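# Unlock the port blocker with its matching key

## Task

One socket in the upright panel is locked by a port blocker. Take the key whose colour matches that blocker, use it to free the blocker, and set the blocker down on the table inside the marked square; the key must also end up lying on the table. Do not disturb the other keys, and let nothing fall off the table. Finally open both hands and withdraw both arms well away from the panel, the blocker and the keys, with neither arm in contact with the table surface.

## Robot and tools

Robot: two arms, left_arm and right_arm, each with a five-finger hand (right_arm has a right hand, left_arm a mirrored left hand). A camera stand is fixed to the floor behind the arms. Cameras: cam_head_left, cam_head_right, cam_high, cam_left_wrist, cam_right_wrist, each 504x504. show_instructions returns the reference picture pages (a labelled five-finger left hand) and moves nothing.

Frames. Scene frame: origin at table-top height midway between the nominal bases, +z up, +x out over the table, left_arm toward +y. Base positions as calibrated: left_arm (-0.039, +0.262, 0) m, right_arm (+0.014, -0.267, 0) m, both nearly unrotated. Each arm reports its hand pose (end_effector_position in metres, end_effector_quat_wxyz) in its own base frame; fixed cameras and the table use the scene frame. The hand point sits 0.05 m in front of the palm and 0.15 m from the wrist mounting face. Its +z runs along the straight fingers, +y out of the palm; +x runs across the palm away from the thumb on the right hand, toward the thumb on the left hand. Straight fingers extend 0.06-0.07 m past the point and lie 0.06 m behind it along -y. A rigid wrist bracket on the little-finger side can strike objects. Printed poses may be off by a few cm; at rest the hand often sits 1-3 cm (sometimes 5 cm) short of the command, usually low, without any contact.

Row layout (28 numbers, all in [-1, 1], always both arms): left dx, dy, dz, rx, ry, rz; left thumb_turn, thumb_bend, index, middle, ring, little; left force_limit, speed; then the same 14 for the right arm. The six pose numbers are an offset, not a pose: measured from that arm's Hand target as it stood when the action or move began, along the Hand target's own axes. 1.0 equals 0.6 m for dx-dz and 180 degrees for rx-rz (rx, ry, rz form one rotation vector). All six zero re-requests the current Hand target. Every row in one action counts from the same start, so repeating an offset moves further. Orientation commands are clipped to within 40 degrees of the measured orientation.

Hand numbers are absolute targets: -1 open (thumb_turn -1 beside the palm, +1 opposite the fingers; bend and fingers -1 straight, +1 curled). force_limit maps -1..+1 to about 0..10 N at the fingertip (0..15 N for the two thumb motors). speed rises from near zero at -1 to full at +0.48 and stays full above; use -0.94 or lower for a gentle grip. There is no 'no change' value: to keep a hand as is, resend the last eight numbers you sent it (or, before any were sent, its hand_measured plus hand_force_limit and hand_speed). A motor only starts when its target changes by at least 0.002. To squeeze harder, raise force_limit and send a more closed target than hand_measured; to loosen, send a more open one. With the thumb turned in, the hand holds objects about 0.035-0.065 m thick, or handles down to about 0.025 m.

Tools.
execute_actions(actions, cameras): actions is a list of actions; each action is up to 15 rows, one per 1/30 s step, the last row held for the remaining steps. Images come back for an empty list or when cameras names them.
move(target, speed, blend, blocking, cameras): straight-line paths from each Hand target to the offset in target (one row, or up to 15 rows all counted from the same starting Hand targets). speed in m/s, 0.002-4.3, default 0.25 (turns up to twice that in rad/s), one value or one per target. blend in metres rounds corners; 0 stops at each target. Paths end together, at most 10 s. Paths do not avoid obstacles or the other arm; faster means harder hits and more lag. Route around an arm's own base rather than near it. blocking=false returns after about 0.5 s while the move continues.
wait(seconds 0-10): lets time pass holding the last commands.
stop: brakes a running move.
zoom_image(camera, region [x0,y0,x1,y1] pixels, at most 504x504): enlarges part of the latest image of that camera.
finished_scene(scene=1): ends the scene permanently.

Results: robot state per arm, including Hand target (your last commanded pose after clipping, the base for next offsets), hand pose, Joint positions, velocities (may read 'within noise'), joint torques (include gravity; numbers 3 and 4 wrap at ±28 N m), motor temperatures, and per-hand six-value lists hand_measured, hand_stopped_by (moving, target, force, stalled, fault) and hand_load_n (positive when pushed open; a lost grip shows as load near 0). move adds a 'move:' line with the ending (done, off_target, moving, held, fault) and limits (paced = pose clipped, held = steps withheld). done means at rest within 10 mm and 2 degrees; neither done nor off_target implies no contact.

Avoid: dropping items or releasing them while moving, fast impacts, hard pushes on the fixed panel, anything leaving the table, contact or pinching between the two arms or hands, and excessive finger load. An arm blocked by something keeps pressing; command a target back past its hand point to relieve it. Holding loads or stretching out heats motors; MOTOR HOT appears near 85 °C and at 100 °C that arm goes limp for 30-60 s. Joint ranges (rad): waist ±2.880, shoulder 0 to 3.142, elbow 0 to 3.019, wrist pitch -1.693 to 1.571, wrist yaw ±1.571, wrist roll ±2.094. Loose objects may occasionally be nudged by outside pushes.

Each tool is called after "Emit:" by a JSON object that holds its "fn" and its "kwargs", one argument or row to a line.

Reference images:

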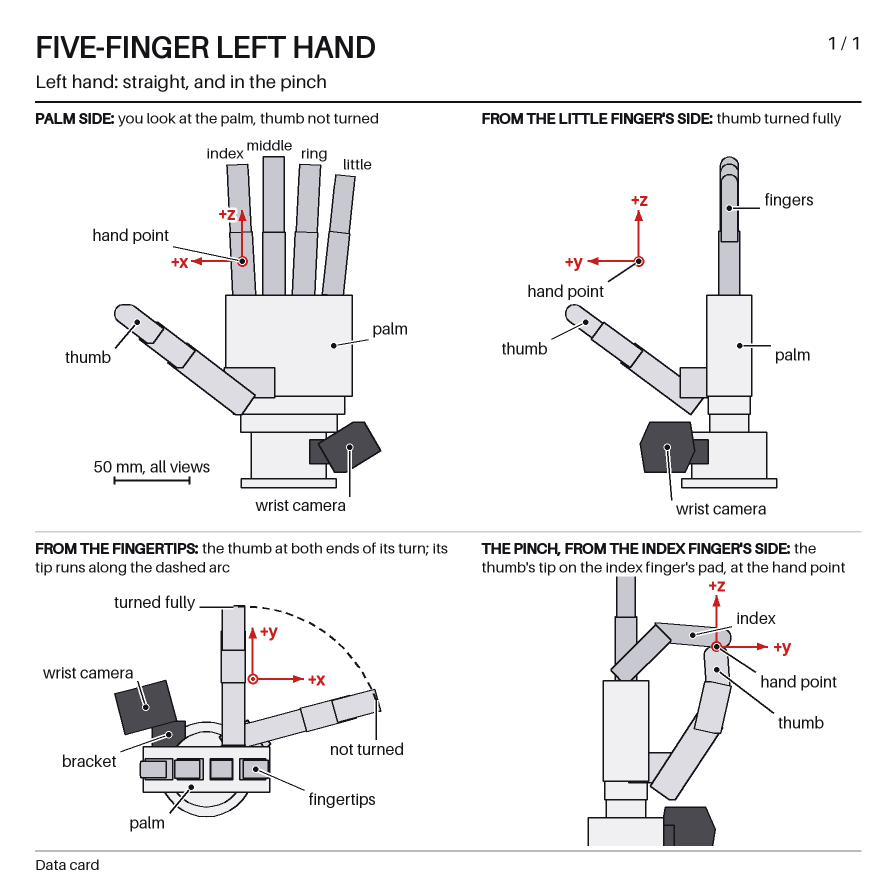

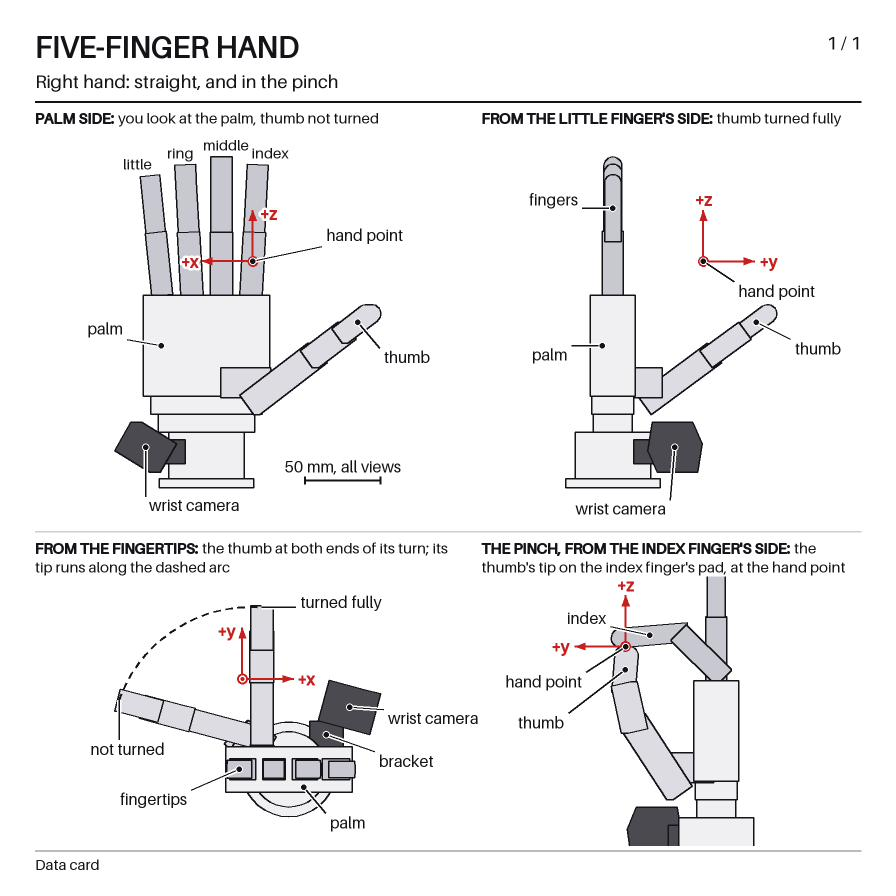

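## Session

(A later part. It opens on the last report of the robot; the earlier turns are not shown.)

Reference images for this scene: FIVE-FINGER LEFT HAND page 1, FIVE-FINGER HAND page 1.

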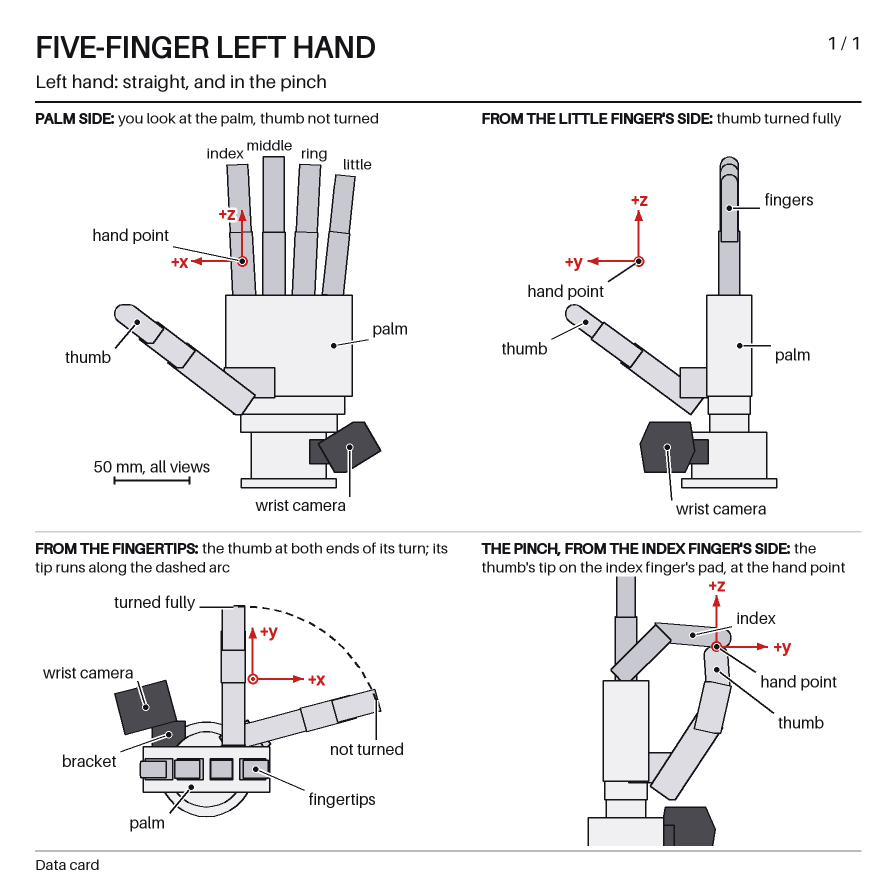

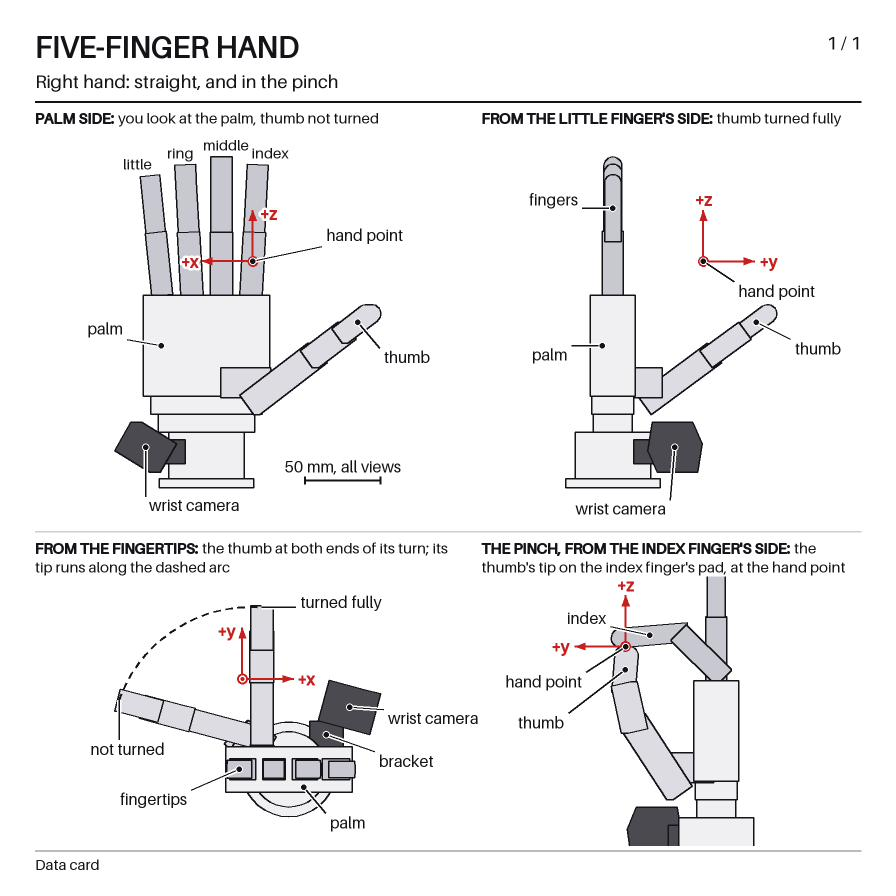

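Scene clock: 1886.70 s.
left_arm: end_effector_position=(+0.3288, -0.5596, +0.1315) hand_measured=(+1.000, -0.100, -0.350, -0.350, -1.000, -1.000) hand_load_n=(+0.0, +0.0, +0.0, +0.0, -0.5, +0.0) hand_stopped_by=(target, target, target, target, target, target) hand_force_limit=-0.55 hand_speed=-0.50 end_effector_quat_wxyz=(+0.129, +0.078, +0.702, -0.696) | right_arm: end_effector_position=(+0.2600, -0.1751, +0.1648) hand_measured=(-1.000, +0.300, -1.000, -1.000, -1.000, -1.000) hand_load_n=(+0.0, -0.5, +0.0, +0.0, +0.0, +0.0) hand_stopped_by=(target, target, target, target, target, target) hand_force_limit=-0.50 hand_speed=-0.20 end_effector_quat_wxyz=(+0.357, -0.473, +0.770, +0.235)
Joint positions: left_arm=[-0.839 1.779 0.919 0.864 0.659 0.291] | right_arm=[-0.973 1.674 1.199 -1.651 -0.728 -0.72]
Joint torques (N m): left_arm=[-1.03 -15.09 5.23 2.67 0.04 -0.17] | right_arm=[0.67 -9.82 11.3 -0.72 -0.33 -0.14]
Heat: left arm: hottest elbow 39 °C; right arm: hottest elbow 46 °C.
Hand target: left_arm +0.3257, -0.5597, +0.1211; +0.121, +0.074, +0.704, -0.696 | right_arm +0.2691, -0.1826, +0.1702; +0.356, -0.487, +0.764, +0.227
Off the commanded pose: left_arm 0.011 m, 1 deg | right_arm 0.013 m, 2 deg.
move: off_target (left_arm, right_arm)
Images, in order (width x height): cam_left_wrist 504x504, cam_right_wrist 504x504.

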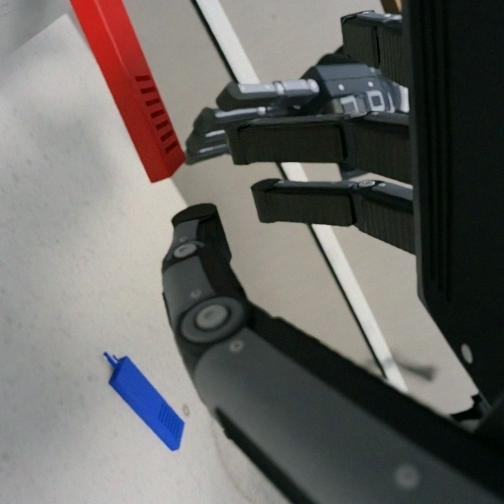

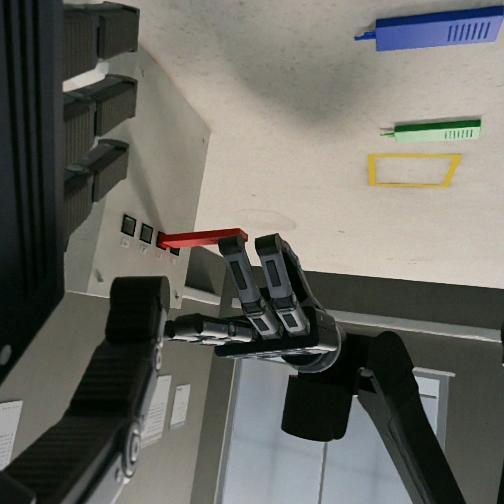

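Emit:
{"fn": "move", "kwargs": {
  "target": [-0.0702, 0.0269, 0.005, 0, 0, 0, 1, -0.1, -0.35, -0.35, -1, -1, -0.55, -0.5, 0, 0, 0, 0, 0, 0, -1, 0.3, -1, -1, -1, -1, -0.5, -0.2],
  "speed": 0.03,
  "cameras": ["cam_left_wrist", "cam_right_wrist"]
}}

Scene clock: 1893.53 s.
left_arm: end_effector_position=(+0.3580, -0.5537, +0.1153) hand_measured=(+1.000, -0.100, -0.350, -0.350, -1.000, -1.000) hand_load_n=(+0.0, +0.0, +0.0, +0.0, +0.0, +0.0) hand_stopped_by=(target, target, target, target, target, target) hand_force_limit=-0.55 hand_speed=-0.50 end_effector_quat_wxyz=(+0.121, +0.079, +0.705, -0.694) | right_arm: end_effector_position=(+0.2600, -0.1751, +0.1648) hand_measured=(-1.000, +0.300, -1.000, -1.000, -1.000, -1.000) hand_load_n=(+0.0, +0.0, +0.0, +0.0, +0.0, +0.0) hand_stopped_by=(target, target, target, target, target, target) hand_force_limit=-0.50 hand_speed=-0.20 end_effector_quat_wxyz=(+0.357, -0.473, +0.770, +0.235)
Joint positions: left_arm=[-0.786 1.842 0.968 0.864 0.723 0.291] | right_arm=[-0.973 1.674 1.199 -1.651 -0.728 -0.72]
Joint torques (N m): left_arm=[-0.38 -15.68 8.36 1.72 0.03 -0.18] | right_arm=[0.79 -10.52 11.33 -0.91 -0.26 -0.14]
Heat: left arm: hottest elbow 39 °C; right arm: hottest elbow 46 °C.
Hand target: left_arm +0.3708, -0.5596, +0.1171; +0.121, +0.074, +0.704, -0.696 | right_arm +0.2691, -0.1826, +0.1702; +0.356, -0.487, +0.764, +0.227
Off the commanded pose: left_arm 0.014 m, 1 deg | right_arm 0.013 m, 2 deg.
move: off_target (left_arm, right_arm)
Images, in order (width x height): cam_left_wrist 504x504, cam_right_wrist 504x504.

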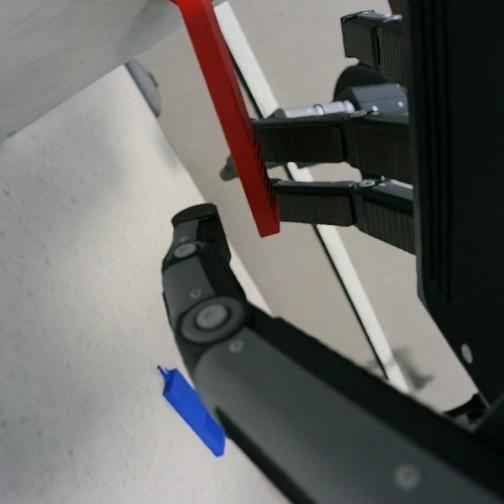

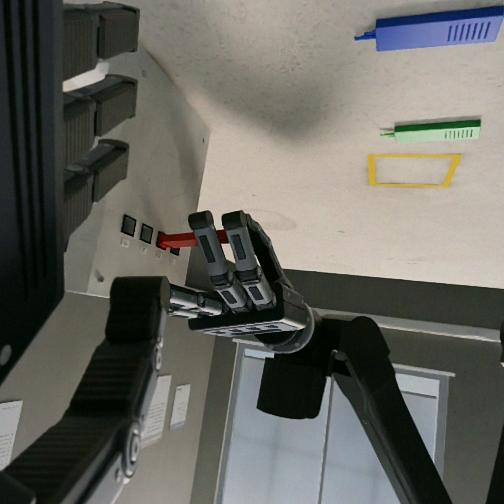

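Emit:
{"fn": "move", "kwargs": {
  "target": [-0.0329, -0.0305, 0.0015, 0, 0, 0, 1, -0.1, -0.35, -0.35, -1, -1, -0.55, -0.5, 0, 0, 0, 0, 0, 0, -1, 0.3, -1, -1, -1, -1, -0.5, -0.2],
  "speed": 0.03,
  "cameras": ["cam_left_wrist", "cam_right_wrist"]
}}

Scene clock: 1903.73 s.
left_arm: end_effector_position=(+0.3647, -0.5553, +0.1202) hand_measured=(+1.000, -0.100, -0.350, -0.350, -1.000, -1.000) hand_load_n=(+0.0, +0.0, -0.5, +0.0, +0.0, +0.0) hand_stopped_by=(target, target, target, target, target, target) hand_force_limit=-0.55 hand_speed=-0.50 end_effector_quat_wxyz=(+0.109, +0.079, +0.711, -0.690) | right_arm: end_effector_position=(+0.2600, -0.1751, +0.1648) hand_measured=(-1.000, +0.300, -1.000, -1.000, -1.000, -1.000) hand_load_n=(+0.0, +0.0, +0.0, -0.5, +0.0, +0.0) hand_stopped_by=(target, target, target, target, target, target) hand_force_limit=-0.50 hand_speed=-0.20 end_effector_quat_wxyz=(+0.357, -0.473, +0.770, +0.235)
Joint positions: left_arm=[-0.775 1.839 1.001 0.805 0.749 0.29] | right_arm=[-0.973 1.674 1.199 -1.651 -0.728 -0.72]
Joint torques (N m): left_arm=[0.21 -18.32 9.11 1.28 -0.18 -0.18] | right_arm=[1.08 -10.81 11.22 -1.2 -0.33 -0.15]
Heat: left arm: hottest elbow 40 °C; right arm: hottest elbow 46 °C.
Hand target: left_arm +0.3848, -0.5596, +0.1400; +0.121, +0.074, +0.704, -0.696 | right_arm +0.2691, -0.1826, +0.1702; +0.356, -0.487, +0.764, +0.227
Off the commanded pose: left_arm 0.029 m, 2 deg | right_arm 0.013 m, 2 deg.
move: off_target (left_arm, right_arm)
Images, in order (width x height): cam_left_wrist 504x504, cam_right_wrist 504x504.

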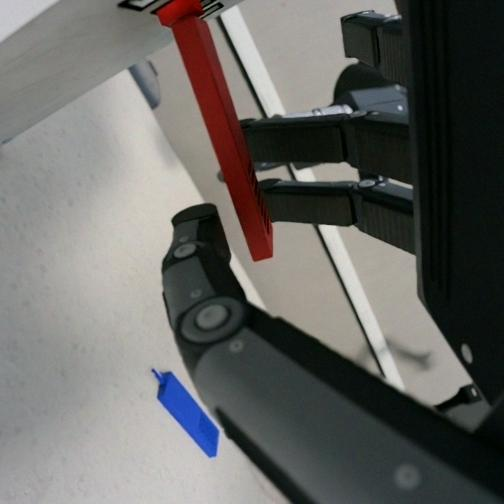

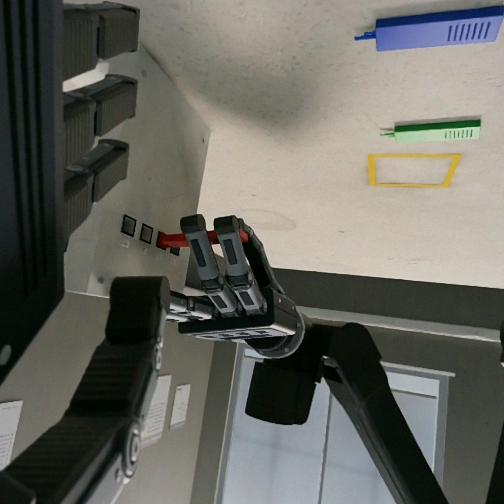

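Emit:
{"fn": "move", "kwargs": {
  "target": [0.0259, -0.0247, -0.0021, 0, 0, 0, 1, -0.1, -0.35, -0.35, -1, -1, -0.55, -0.5, 0, 0, 0, 0, 0, 0, -1, 0.3, -1, -1, -1, -1, -0.5, -0.2],
  "speed": 0.03,
  "cameras": ["cam_left_wrist", "cam_right_wrist"]
}}

Scene clock: 1909.37 s.
left_arm: end_effector_position=(+0.3692, -0.5547, +0.1459) hand_measured=(+1.000, -0.100, -0.350, -0.350, -1.000, -1.000) hand_load_n=(+0.0, +0.0, +0.0, +0.0, +0.0, +0.0) hand_stopped_by=(target, target, target, target, target, target) hand_force_limit=-0.55 hand_speed=-0.50 end_effector_quat_wxyz=(+0.128, +0.076, +0.703, -0.696) | right_arm: end_effector_position=(+0.2600, -0.1751, +0.1648) hand_measured=(-1.000, +0.300, -1.000, -1.000, -1.000, -1.000) hand_load_n=(+0.0, +0.0, +0.0, -0.5, +0.0, +0.0) hand_stopped_by=(target, target, target, target, target, target) hand_force_limit=-0.50 hand_speed=-0.20 end_effector_quat_wxyz=(+0.357, -0.473, +0.770, +0.235)
Joint positions: left_arm=[-0.775 1.795 1.001 0.794 0.722 0.289] | right_arm=[-0.973 1.674 1.199 -1.651 -0.728 -0.72]
Joint torques (N m): left_arm=[-1.61 -18.08 6.83 1.28 -0.14 -0.17] | right_arm=[1.49 -10.64 11.1 -0.92 -0.26 -0.14]
Heat: left arm: hottest elbow 41 °C; right arm: hottest elbow 46 °C.
Hand target: left_arm +0.3658, -0.5596, +0.1501; +0.121, +0.074, +0.704, -0.696 | right_arm +0.2691, -0.1826, +0.1702; +0.356, -0.487, +0.764, +0.227
Off the commanded pose: left_arm 0.007 m, 1 deg | right_arm 0.013 m, 2 deg.
move: off_target (right_arm)
Images, in order (width x height): cam_left_wrist 504x504, cam_right_wrist 504x504.

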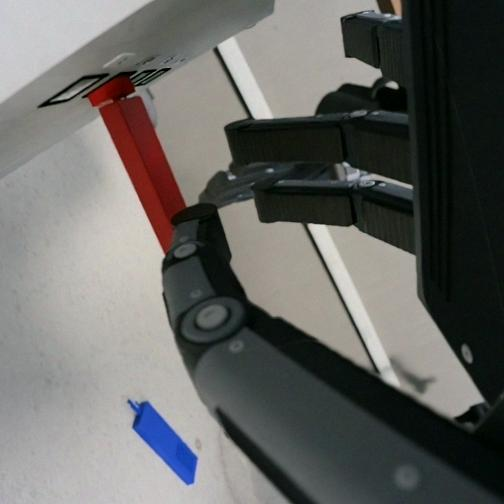

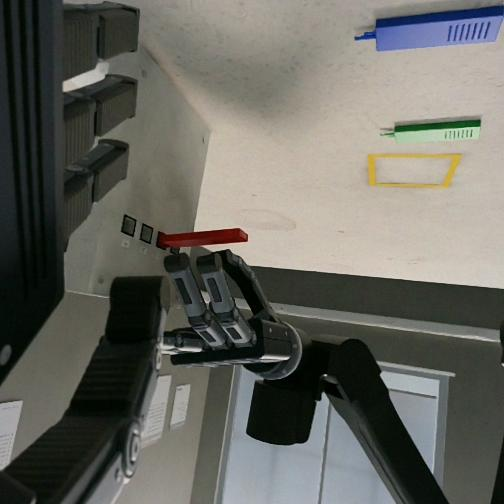

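Emit:
{"fn": "move", "kwargs": {
  "target": [0.0116, 0.041, 0.0001, 0, 0, 0, 1, -0.1, -0.35, -0.35, -1, -1, -0.55, -0.5, 0, 0, 0, 0, 0, 0, -1, 0.3, -1, -1, -1, -1, -0.5, -0.2],
  "speed": 0.03,
  "cameras": ["cam_left_wrist", "cam_right_wrist"]
}}

Scene clock: 1915.97 s.
left_arm: end_effector_position=(+0.3707, -0.5561, +0.1347) hand_measured=(+1.000, -0.100, -0.350, -0.350, -1.000, -1.000) hand_load_n=(+0.0, +0.0, +0.0, +0.0, +0.0, +0.0) hand_stopped_by=(target, target, target, target, target, target) hand_force_limit=-0.55 hand_speed=-0.50 end_effector_quat_wxyz=(+0.128, +0.076, +0.703, -0.696) | right_arm: end_effector_position=(+0.2600, -0.1751, +0.1648) hand_measured=(-1.000, +0.300, -1.000, -1.000, -1.000, -1.000) hand_load_n=(+0.0, -0.5, +0.0, +0.0, +0.0, +0.0) hand_stopped_by=(target, target, target, target, target, target) hand_force_limit=-0.50 hand_speed=-0.20 end_effector_quat_wxyz=(+0.357, -0.473, +0.770, +0.235)
Joint positions: left_arm=[-0.775 1.822 1.001 0.822 0.722 0.289] | right_arm=[-0.973 1.674 1.199 -1.651 -0.728 -0.72]
Joint torques (N m): left_arm=[-1.55 -16.03 5.65 2.59 -0.15 -0.16] | right_arm=[1.79 -11.11 11.17 -0.8 -0.27 -0.1]
Heat: left arm: hottest elbow 41 °C; right arm: hottest elbow 46 °C.
Hand target: left_arm +0.3658, -0.5597, +0.1246; +0.121, +0.074, +0.704, -0.696 | right_arm +0.2691, -0.1826, +0.1702; +0.356, -0.487, +0.764, +0.227
Off the commanded pose: left_arm 0.012 m, 1 deg | right_arm 0.013 m, 2 deg.
move: off_target (left_arm, right_arm)
Images, in order (width x height): cam_left_wrist 504x504, cam_right_wrist 504x504.

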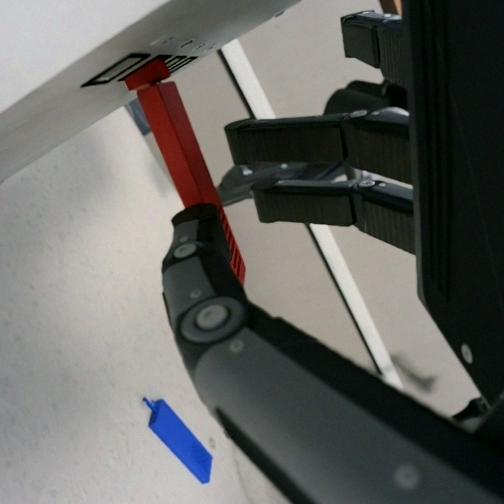

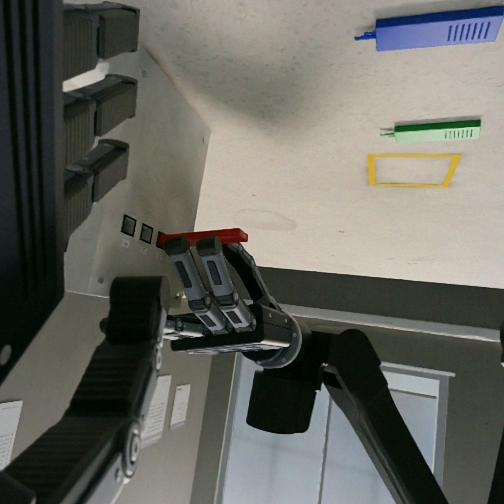

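Emit:
{"fn": "move", "kwargs": {
  "target": [0.001, -0.0003, 0.015, 0, 0, 0, 1, -0.1, -0.35, -0.35, -1, -1, -0.55, -0.5, 0, 0, 0, 0, 0, 0, -1, 0.3, -1, -1, -1, -1, -0.5, -0.2],
  "speed": 0.02,
  "cameras": ["cam_left_wrist"]
}}

Scene clock: 1921.37 s.
left_arm: end_effector_position=(+0.3665, -0.5605, +0.1275) hand_measured=(+1.000, -0.100, -0.350, -0.350, -1.000, -1.000) hand_load_n=(+0.0, +0.0, +0.0, +0.0, +0.0, +0.0) hand_stopped_by=(target, target, target, target, target, target) hand_force_limit=-0.55 hand_speed=-0.50 end_effector_quat_wxyz=(+0.125, +0.074, +0.706, -0.693) | right_arm: end_effector_position=(+0.2600, -0.1751, +0.1648) hand_measured=(-1.000, +0.300, -1.000, -1.000, -1.000, -1.000) hand_load_n=(+0.0, +0.0, +0.0, +0.5, +0.0, +0.0) hand_stopped_by=(target, target, target, target, target, target) hand_force_limit=-0.50 hand_speed=-0.20 end_effector_quat_wxyz=(+0.357, -0.473, +0.770, +0.235)
Joint positions: left_arm=[-0.786 1.833 1.001 0.822 0.71 0.289] | right_arm=[-0.973 1.674 1.199 -1.651 -0.728 -0.72]
Joint torques (N m): left_arm=[-1.73 -15.97 7.08 2.37 -0.16 -0.16] | right_arm=[0.67 -11.16 11.18 -0.83 -0.3 -0.21]
Heat: left arm: hottest elbow 41 °C; right arm: hottest elbow 46 °C.
Hand target: left_arm +0.3659, -0.5686, +0.1244; +0.121, +0.074, +0.704, -0.696 | right_arm +0.2691, -0.1826, +0.1702; +0.356, -0.487, +0.764, +0.227
Off the commanded pose: left_arm 0.009 m, 1 deg | right_arm 0.013 m, 2 deg.
move: off_target (right_arm)
Images, in order (width x height): cam_left_wrist 504x504.

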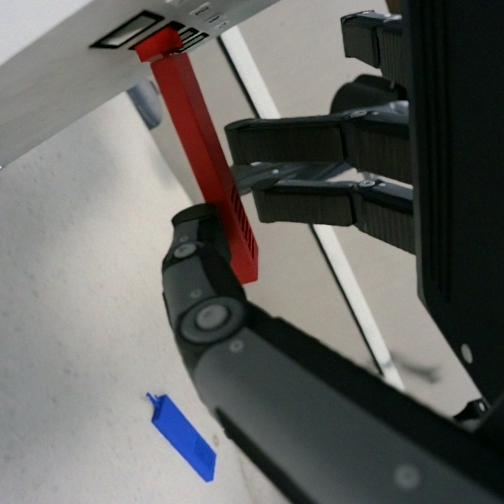

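Emit:
{"fn": "move", "kwargs": {
  "target": [-0.0165, -0.0223, 0.0032, 0, 0, 0, 1, -0.1, -0.35, -0.35, -1, -1, -0.55, -0.5, 0, 0, 0, 0, 0, 0, -1, 0.3, -1, -1, -1, -1, -0.5, -0.2],
  "speed": 0.02,
  "cameras": ["cam_left_wrist"]
}}

Scene clock: 1926.07 s.
left_arm: end_effector_position=(+0.3656, -0.5597, +0.1243) hand_measured=(+1.000, -0.100, -0.350, -0.350, -1.000, -1.000) hand_load_n=(+0.0, +0.5, -0.5, +0.0, +0.0, +0.0) hand_stopped_by=(target, target, target, target, target, target) hand_force_limit=-0.55 hand_speed=-0.50 end_effector_quat_wxyz=(+0.121, +0.071, +0.710, -0.690) | right_arm: end_effector_position=(+0.2600, -0.1751, +0.1648) hand_measured=(-1.000, +0.300, -1.000, -1.000, -1.000, -1.000) hand_load_n=(+0.0, -0.5, +0.0, +0.5, +0.0, +0.0) hand_stopped_by=(target, target, target, target, target, target) hand_force_limit=-0.50 hand_speed=-0.20 end_effector_quat_wxyz=(+0.357, -0.473, +0.770, +0.235)
Joint positions: left_arm=[-0.786 1.833 1.001 0.807 0.711 0.289] | right_arm=[-0.973 1.674 1.199 -1.651 -0.728 -0.72]
Joint torques (N m): left_arm=[-1.26 -18.14 8.81 1.32 0.06 -0.17] | right_arm=[1.26 -10.29 11.52 -0.84 -0.31 -0.18]
Heat: left arm: hottest elbow 41 °C; right arm: hottest elbow 46 °C.
Hand target: left_arm +0.3718, -0.5702, +0.1400; +0.121, +0.074, +0.704, -0.696 | right_arm +0.2691, -0.1826, +0.1702; +0.356, -0.487, +0.764, +0.227
Off the commanded pose: left_arm 0.020 m, 1 deg | right_arm 0.013 m, 2 deg.
move: off_target (left_arm, right_arm)
Images, in order (width x height): cam_left_wrist 504x504.

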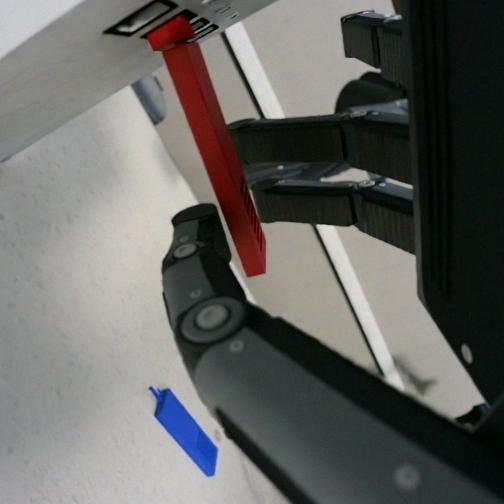

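Emit:
{"fn": "move", "kwargs": {
  "target": [-0.008, -0.0288, 0.0033, 0, 0, 0, 1, -0.1, -0.35, -0.35, -1, -1, -0.55, -0.5, 0, 0, 0, 0, 0, 0, -1, 0.3, -1, -1, -1, -1, -0.5, -0.2],
  "speed": 0.03,
  "cameras": ["cam_left_wrist"]
}}

Scene clock: 1930.97 s.
left_arm: end_effector_position=(+0.3672, -0.5613, +0.1411) hand_measured=(+1.000, -0.100, -0.350, -0.350, -1.000, -1.000) hand_load_n=(+0.0, +0.0, +0.0, +0.0, -0.5, +0.0) hand_stopped_by=(target, target, target, target, target, target) hand_force_limit=-0.55 hand_speed=-0.50 end_effector_quat_wxyz=(+0.120, +0.071, +0.710, -0.690) | right_arm: end_effector_position=(+0.2600, -0.1751, +0.1648) hand_measured=(-1.000, +0.300, -1.000, -1.000, -1.000, -1.000) hand_load_n=(+0.0, +0.0, +0.0, +0.0, +0.0, +0.0) hand_stopped_by=(target, target, target, target, target, target) hand_force_limit=-0.50 hand_speed=-0.20 end_effector_quat_wxyz=(+0.357, -0.473, +0.770, +0.235)
Joint positions: left_arm=[-0.786 1.803 1.018 0.76 0.711 0.289] | right_arm=[-0.973 1.674 1.199 -1.651 -0.728 -0.72]
Joint torques (N m): left_arm=[-1.44 -18.08 8.99 1.24 -0.05 -0.17] | right_arm=[1.73 -9.58 11.28 -0.92 -0.31 -0.2]
Heat: left arm: hottest elbow 42 °C; right arm: hottest elbow 46 °C.
Hand target: left_arm +0.3718, -0.5721, +0.1580; +0.121, +0.074, +0.704, -0.696 | right_arm +0.2691, -0.1826, +0.1702; +0.356, -0.487, +0.764, +0.227
Off the commanded pose: left_arm 0.021 m, 1 deg | right_arm 0.013 m, 2 deg.
move: off_target (left_arm, right_arm)
Images, in order (width x height): cam_left_wrist 504x504.

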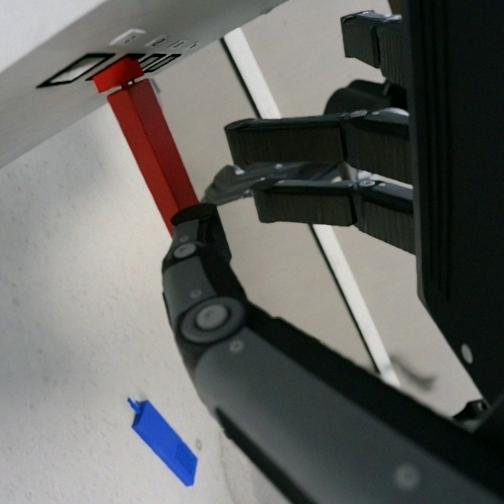

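Emit:
{"fn": "move", "kwargs": {
  "target": [-0.0092, 0.0025, 0.0065, 0, 0, 0, 1, -0.1, -0.35, -0.35, -1, -1, -0.55, -0.5, 0, 0, 0, 0, 0, 0, -1, 0.3, -1, -1, -1, -1, -0.5, -0.2],
  "speed": 0.02,
  "cameras": ["cam_left_wrist"]
}}

Scene clock: 1935.63 s.
left_arm: end_effector_position=(+0.3717, -0.5659, +0.1494) hand_measured=(+1.000, -0.100, -0.350, -0.350, -1.000, -1.000) hand_load_n=(+0.5, +0.0, +0.0, +0.0, +0.0, +0.0) hand_stopped_by=(target, target, target, target, target, target) hand_force_limit=-0.55 hand_speed=-0.50 end_effector_quat_wxyz=(+0.124, +0.073, +0.707, -0.693) | right_arm: end_effector_position=(+0.2600, -0.1751, +0.1648) hand_measured=(-1.000, +0.300, -1.000, -1.000, -1.000, -1.000) hand_load_n=(+0.0, +0.0, +0.0, +0.0, -0.5, +0.0) hand_stopped_by=(target, target, target, target, target, target) hand_force_limit=-0.50 hand_speed=-0.20 end_effector_quat_wxyz=(+0.357, -0.473, +0.770, +0.235)
Joint positions: left_arm=[-0.786 1.803 1.038 0.752 0.711 0.289] | right_arm=[-0.973 1.674 1.199 -1.651 -0.728 -0.72]
Joint torques (N m): left_arm=[-1.2 -17.08 9.18 1.31 0.05 -0.16] | right_arm=[1.67 -9.93 11.6 -0.83 -0.28 -0.15]
Heat: left arm: hottest elbow 42 °C; right arm: hottest elbow 46 °C.
Hand target: left_arm +0.3779, -0.5757, +0.1582; +0.121, +0.074, +0.703, -0.696 | right_arm +0.2691, -0.1826, +0.1702; +0.356, -0.487, +0.764, +0.227
Off the commanded pose: left_arm 0.014 m, 1 deg | right_arm 0.013 m, 2 deg.
move: off_target (left_arm, right_arm)
Images, in order (width x height): cam_left_wrist 504x504.

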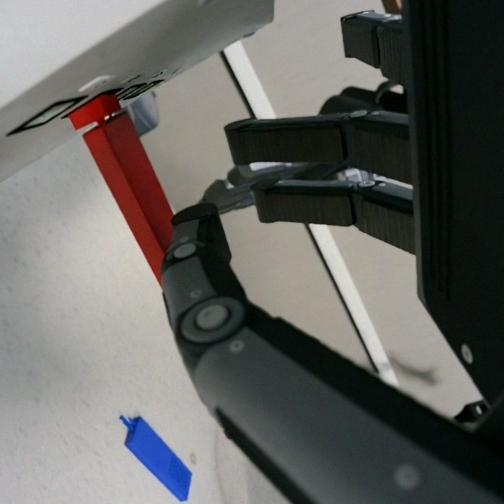

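Emit:
{"fn": "move", "kwargs": {
  "target": [0.015, 0.0385, -0.0078, 0, 0, 0, 1, -0.1, -0.35, -0.35, -1, -1, -0.55, -0.5, 0, 0, 0, 0, 0, 0, -1, 0.3, -1, -1, -1, -1, -0.5, -0.2],
  "speed": 0.03,
  "cameras": ["cam_left_wrist"]
}}

Scene clock: 1946.23 s.
left_arm: end_effector_position=(+0.3727, -0.5676, +0.1416) hand_measured=(+1.000, -0.100, -0.350, -0.350, -1.000, -1.000) hand_load_n=(+0.0, +0.0, +0.0, +0.0, +0.0, +0.0) hand_stopped_by=(target, target, target, target, target, target) hand_force_limit=-0.55 hand_speed=-0.50 end_effector_quat_wxyz=(+0.125, +0.077, +0.704, -0.695) | right_arm: end_effector_position=(+0.2600, -0.1751, +0.1648) hand_measured=(-1.000, +0.300, -1.000, -1.000, -1.000, -1.000) hand_load_n=(+0.0, +0.0, +0.0, +0.0, +0.0, +0.0) hand_stopped_by=(target, target, target, target, target, target) hand_force_limit=-0.50 hand_speed=-0.20 end_effector_quat_wxyz=(+0.357, -0.473, +0.770, +0.235)
Joint positions: left_arm=[-0.786 1.826 1.038 0.783 0.715 0.289] | right_arm=[-0.973 1.674 1.199 -1.651 -0.728 -0.72]
Joint torques (N m): left_arm=[-1.03 -15.74 6.83 2.69 0 -0.16] | right_arm=[2.14 -10.52 11.34 -0.72 -0.32 -0.19]
Heat: left arm: hottest elbow 42 °C; right arm: hottest elbow 46 °C.
Hand target: left_arm +0.3753, -0.5711, +0.1334; +0.121, +0.074, +0.704, -0.696 | right_arm +0.2691, -0.1826, +0.1702; +0.356, -0.487, +0.764, +0.227
Off the commanded pose: left_arm 0.009 m, 1 deg | right_arm 0.013 m, 2 deg.
move: off_target (right_arm)
Images, in order (width x height): cam_left_wrist 504x504.

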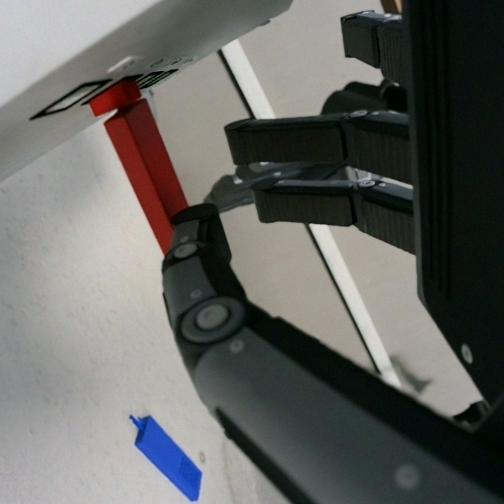

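Emit:
{"fn": "execute_actions", "kwargs": {
  "actions": [],
  "cameras": ["cam_head_left", "cam_head_right", "cam_right_wrist"]
}}

Emit:
{"fn": "zoom_image", "kwargs": {
  "camera": "cam_head_left",
  "region": [370, 200, 450, 270]
}}

Emit:
{"fn": "zoom_image", "kwargs": {
  "camera": "cam_head_right",
  "region": [370, 200, 450, 270]
}}

Emit:
{"fn": "zoom_image", "kwargs": {
  "camera": "cam_right_wrist",
  "region": [130, 200, 290, 320]
}}

Scene clock: 1952.10 s.
left_arm: end_effector_position=(+0.3727, -0.5676, +0.1416) hand_measured=(+1.000, -0.100, -0.350, -0.350, -1.000, -1.000) hand_load_n=(+0.0, -0.5, +0.0, +0.0, +0.0, +0.0) hand_stopped_by=(target, target, target, target, target, target) hand_force_limit=-0.55 hand_speed=-0.50 end_effector_quat_wxyz=(+0.125, +0.077, +0.704, -0.695) | right_arm: end_effector_position=(+0.2600, -0.1751, +0.1648) hand_measured=(-1.000, +0.300, -1.000, -1.000, -1.000, -1.000) hand_load_n=(+0.0, +0.0, +0.0, +0.0, +0.0, +0.0) hand_stopped_by=(target, target, target, target, target, target) hand_force_limit=-0.50 hand_speed=-0.20 end_effector_quat_wxyz=(+0.357, -0.473, +0.770, +0.235)
Joint positions: left_arm=[-0.786 1.826 1.038 0.783 0.715 0.289] | right_arm=[-0.973 1.674 1.199 -1.651 -0.728 -0.72]
Joint velocities: within noise
Joint torques (N m): left_arm=[-0.97 -15.85 6.84 2.55 -0.01 -0.16] | right_arm=[1.08 -10.58 11.3 -0.8 -0.32 -0.16]
Motor temperatures (°C): left_arm=[25 37 42 23 24 21] | right_arm=[22 25 46 24 26 22]
Heat: left arm: hottest elbow 42 °C; right arm: hottest elbow 46 °C.
Hand target: left_arm +0.3753, -0.5711, +0.1334; +0.121, +0.074, +0.704, -0.696 | right_arm +0.2691, -0.1826, +0.1702; +0.356, -0.487, +0.764, +0.227
Off the commanded pose: left_arm 0.009 m, 1 deg | right_arm 0.013 m, 2 deg.
Images, in order (width x height): cam_head_left 504x504, cam_head_right 504x504, cam_right_wrist 504x504.

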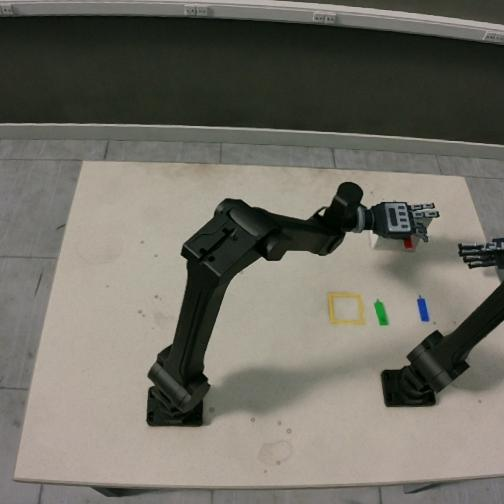

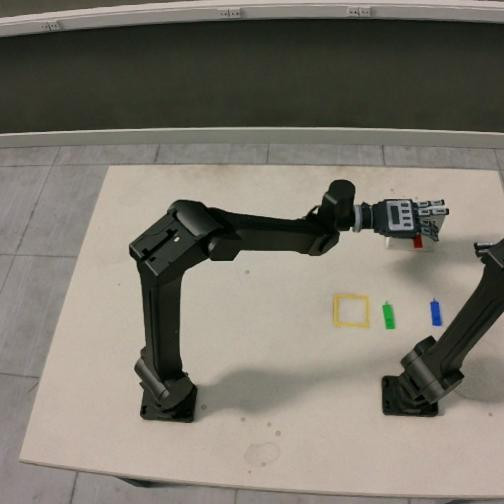

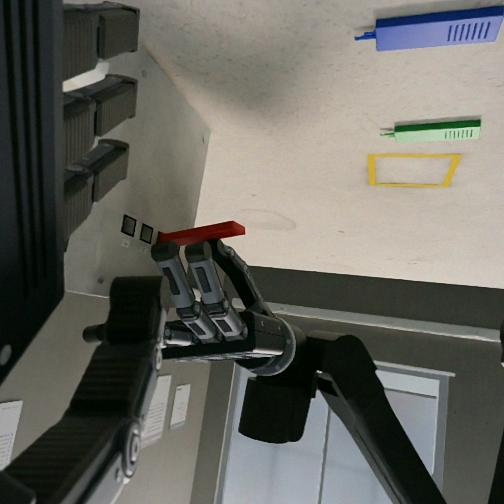

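Scaled by 6.300 from the camera's 504x504 image, which has a finer 720x720 frame.

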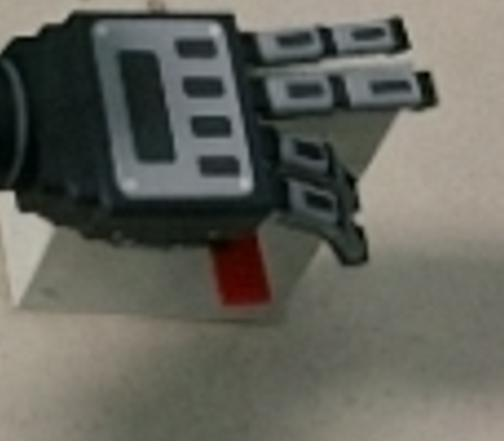

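Scaled by 6.300 from the camera's 504x504 image, which has a finer 720x720 frame.

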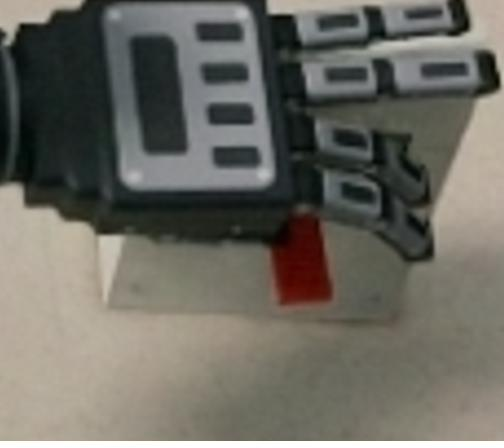

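Scaled by 3.150 from the camera's 504x504 image, which has a finer 720x720 frame.

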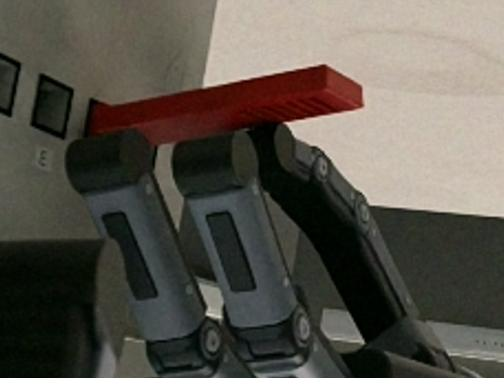

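Emit:
{"fn": "move", "kwargs": {
  "target": [-0.0137, -0.048, 0, 0, 0, 0, 1, -0.1, -0.35, -0.35, -1, -1, -0.55, -0.5, 0, 0, 0, 0, 0, 0, -1, 0.3, -1, -1, -1, -1, -0.5, -0.2],
  "speed": 0.03,
  "cameras": ["cam_left_wrist", "cam_right_wrist", "cam_head_left"]
}}

Emit:
{"fn": "zoom_image", "kwargs": {
  "camera": "cam_right_wrist",
  "region": [110, 200, 270, 320]
}}

Emit:
{"fn": "zoom_image", "kwargs": {
  "camera": "cam_head_left",
  "region": [370, 200, 450, 270]
}}

Scene clock: 1957.53 s.
left_arm: end_effector_position=(+0.3705, -0.5654, +0.1509) hand_measured=(+1.000, -0.100, -0.350, -0.350, -1.000, -1.000) hand_load_n=(+0.0, +0.0, +0.0, +0.0, +0.0, +0.0) hand_stopped_by=(target, target, target, target, target, target) hand_force_limit=-0.55 hand_speed=-0.50 end_effector_quat_wxyz=(+0.121, +0.074, +0.708, -0.692) | right_arm: end_effector_position=(+0.2600, -0.1751, +0.1648) hand_measured=(-1.000, +0.300, -1.000, -1.000, -1.000, -1.000) hand_load_n=(+0.0, +0.0, +0.0, +0.0, +0.0, +0.0) hand_stopped_by=(target, target, target, target, target, target) hand_force_limit=-0.50 hand_speed=-0.20 end_effector_quat_wxyz=(+0.357, -0.473, +0.770, +0.235)
Joint positions: left_arm=[-0.786 1.798 1.038 0.744 0.715 0.288] | right_arm=[-0.973 1.674 1.199 -1.651 -0.728 -0.72]
Joint torques (N m): left_arm=[-1.08 -18.37 8.36 1.37 -0.01 -0.16] | right_arm=[1.85 -10.05 11.28 -0.73 -0.26 -0.21]
Heat: left arm: hottest elbow 41 °C; right arm: hottest elbow 46 °C.
Hand target: left_arm +0.3753, -0.5712, +0.1634; +0.121, +0.074, +0.704, -0.696 | right_arm +0.2691, -0.1826, +0.1702; +0.356, -0.487, +0.764, +0.227
Off the commanded pose: left_arm 0.015 m, 1 deg | right_arm 0.013 m, 2 deg.
move: off_target (left_arm, right_arm)
Images, in order (width x height): cam_head_left 504x504, cam_left_wrist 504x504, cam_right_wrist 504x504.

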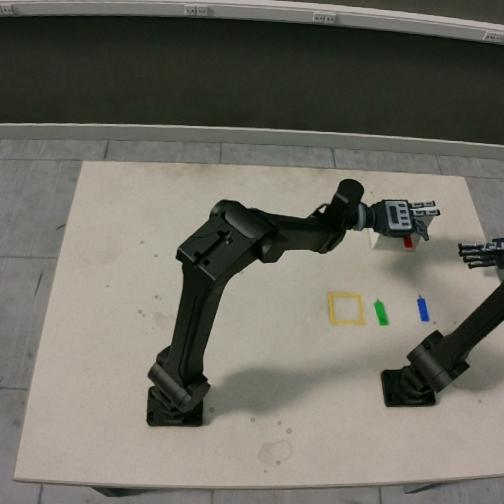

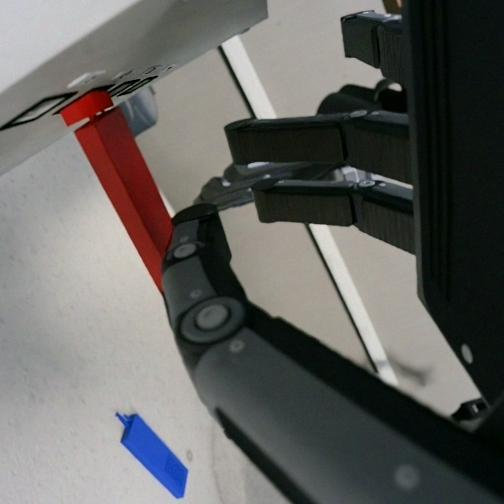

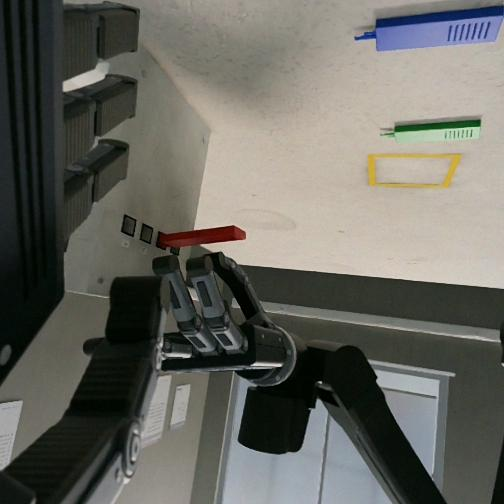

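Scaled by 3.150 from the camera's 504x504 image, which has a finer 720x720 frame.

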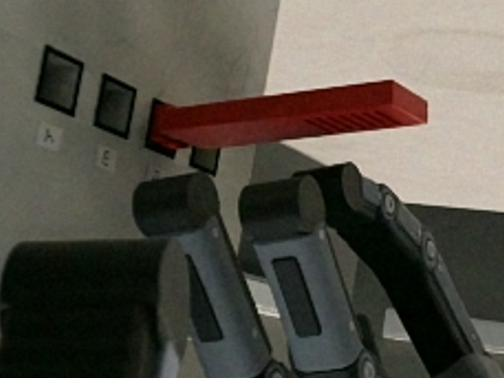

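Scaled by 6.300 from the camera's 504x504 image, which has a finer 720x720 frame.

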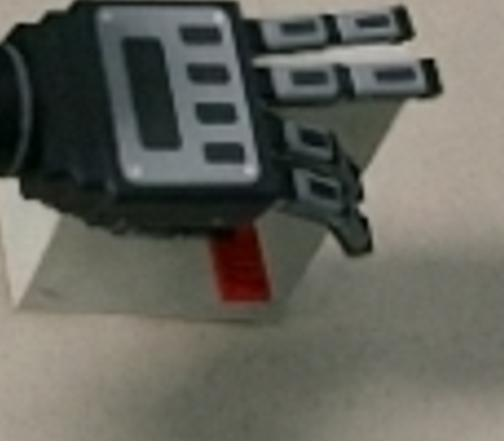

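Emit:
{"fn": "move", "kwargs": {
  "target": [0.0012, 0, -0.0318, 0, 0, 0, 1, -0.1, -0.35, -0.35, -1, -1, -0.55, -0.5, 0, 0, 0, 0, 0, 0, -1, 0.3, -1, -1, -1, -1, -0.5, -0.2],
  "speed": 0.02,
  "cameras": ["cam_left_wrist", "cam_right_wrist", "cam_head_left"]
}}

Emit:
{"fn": "zoom_image", "kwargs": {
  "camera": "cam_head_left",
  "region": [370, 200, 450, 270]
}}

Scene clock: 1965.53 s.
left_arm: end_effector_position=(+0.3713, -0.5577, +0.1641) hand_measured=(+1.000, -0.100, -0.350, -0.350, -1.000, -1.000) hand_load_n=(+0.0, +0.0, +0.0, +0.0, -0.5, +0.0) hand_stopped_by=(target, target, target, target, target, target) hand_force_limit=-0.55 hand_speed=-0.50 end_effector_quat_wxyz=(+0.124, +0.081, +0.702, -0.697) | right_arm: end_effector_position=(+0.2600, -0.1751, +0.1648) hand_measured=(-1.000, +0.300, -1.000, -1.000, -1.000, -1.000) hand_load_n=(+0.0, +0.0, +0.0, +0.0, +0.0, +0.0) hand_stopped_by=(target, target, target, target, target, target) hand_force_limit=-0.50 hand_speed=-0.20 end_effector_quat_wxyz=(+0.357, -0.473, +0.770, +0.235)
Joint positions: left_arm=[-0.773 1.771 1.029 0.744 0.737 0.288] | right_arm=[-0.973 1.674 1.199 -1.651 -0.728 -0.72]
Joint torques (N m): left_arm=[-0.26 -18.08 5.74 1.84 0.04 -0.16] | right_arm=[1.55 -10.17 11.29 -0.83 -0.33 -0.14]
Heat: left arm: hottest elbow 41 °C; right arm: hottest elbow 46 °C.
Hand target: left_arm +0.3731, -0.5522, +0.1633; +0.121, +0.074, +0.704, -0.696 | right_arm +0.2691, -0.1826, +0.1702; +0.356, -0.487, +0.764, +0.227
Off the commanded pose: left_arm 0.006 m, 1 deg | right_arm 0.013 m, 2 deg.
move: off_target (right_arm)
Images, in order (width x height): cam_head_left 504x504, cam_left_wrist 504x504, cam_right_wrist 504x504.

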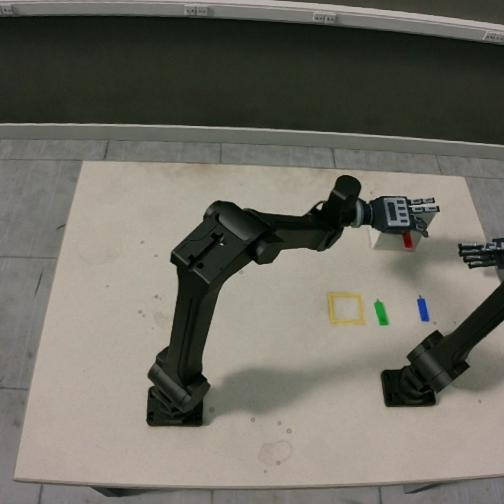

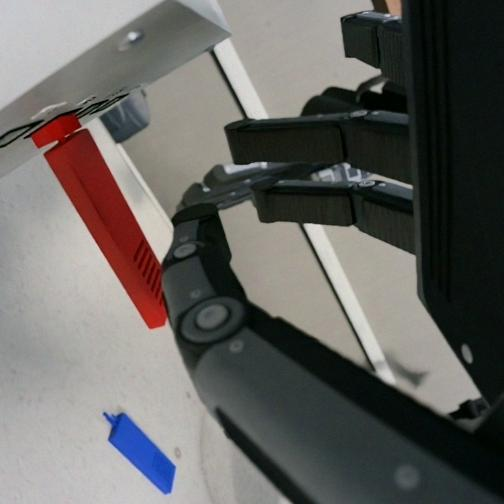

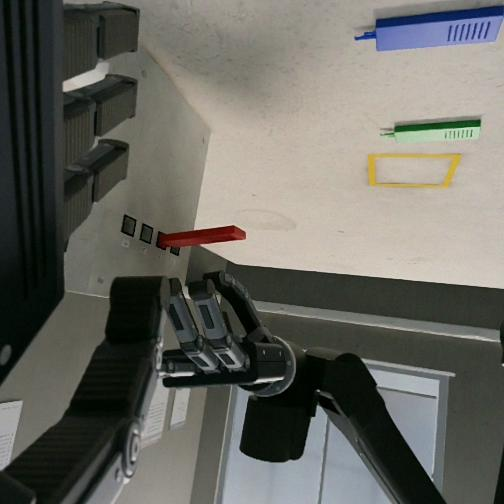

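Scaled by 6.300 from the camera's 504x504 image, which has a finer 720x720 frame.

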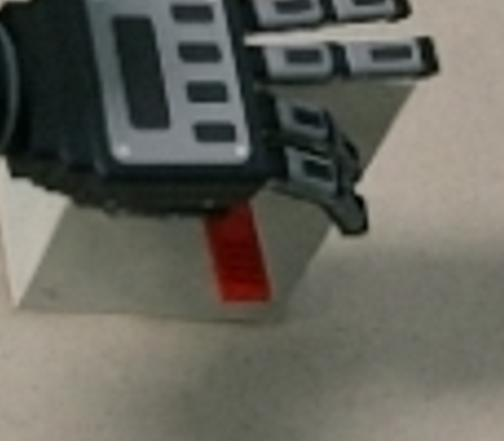

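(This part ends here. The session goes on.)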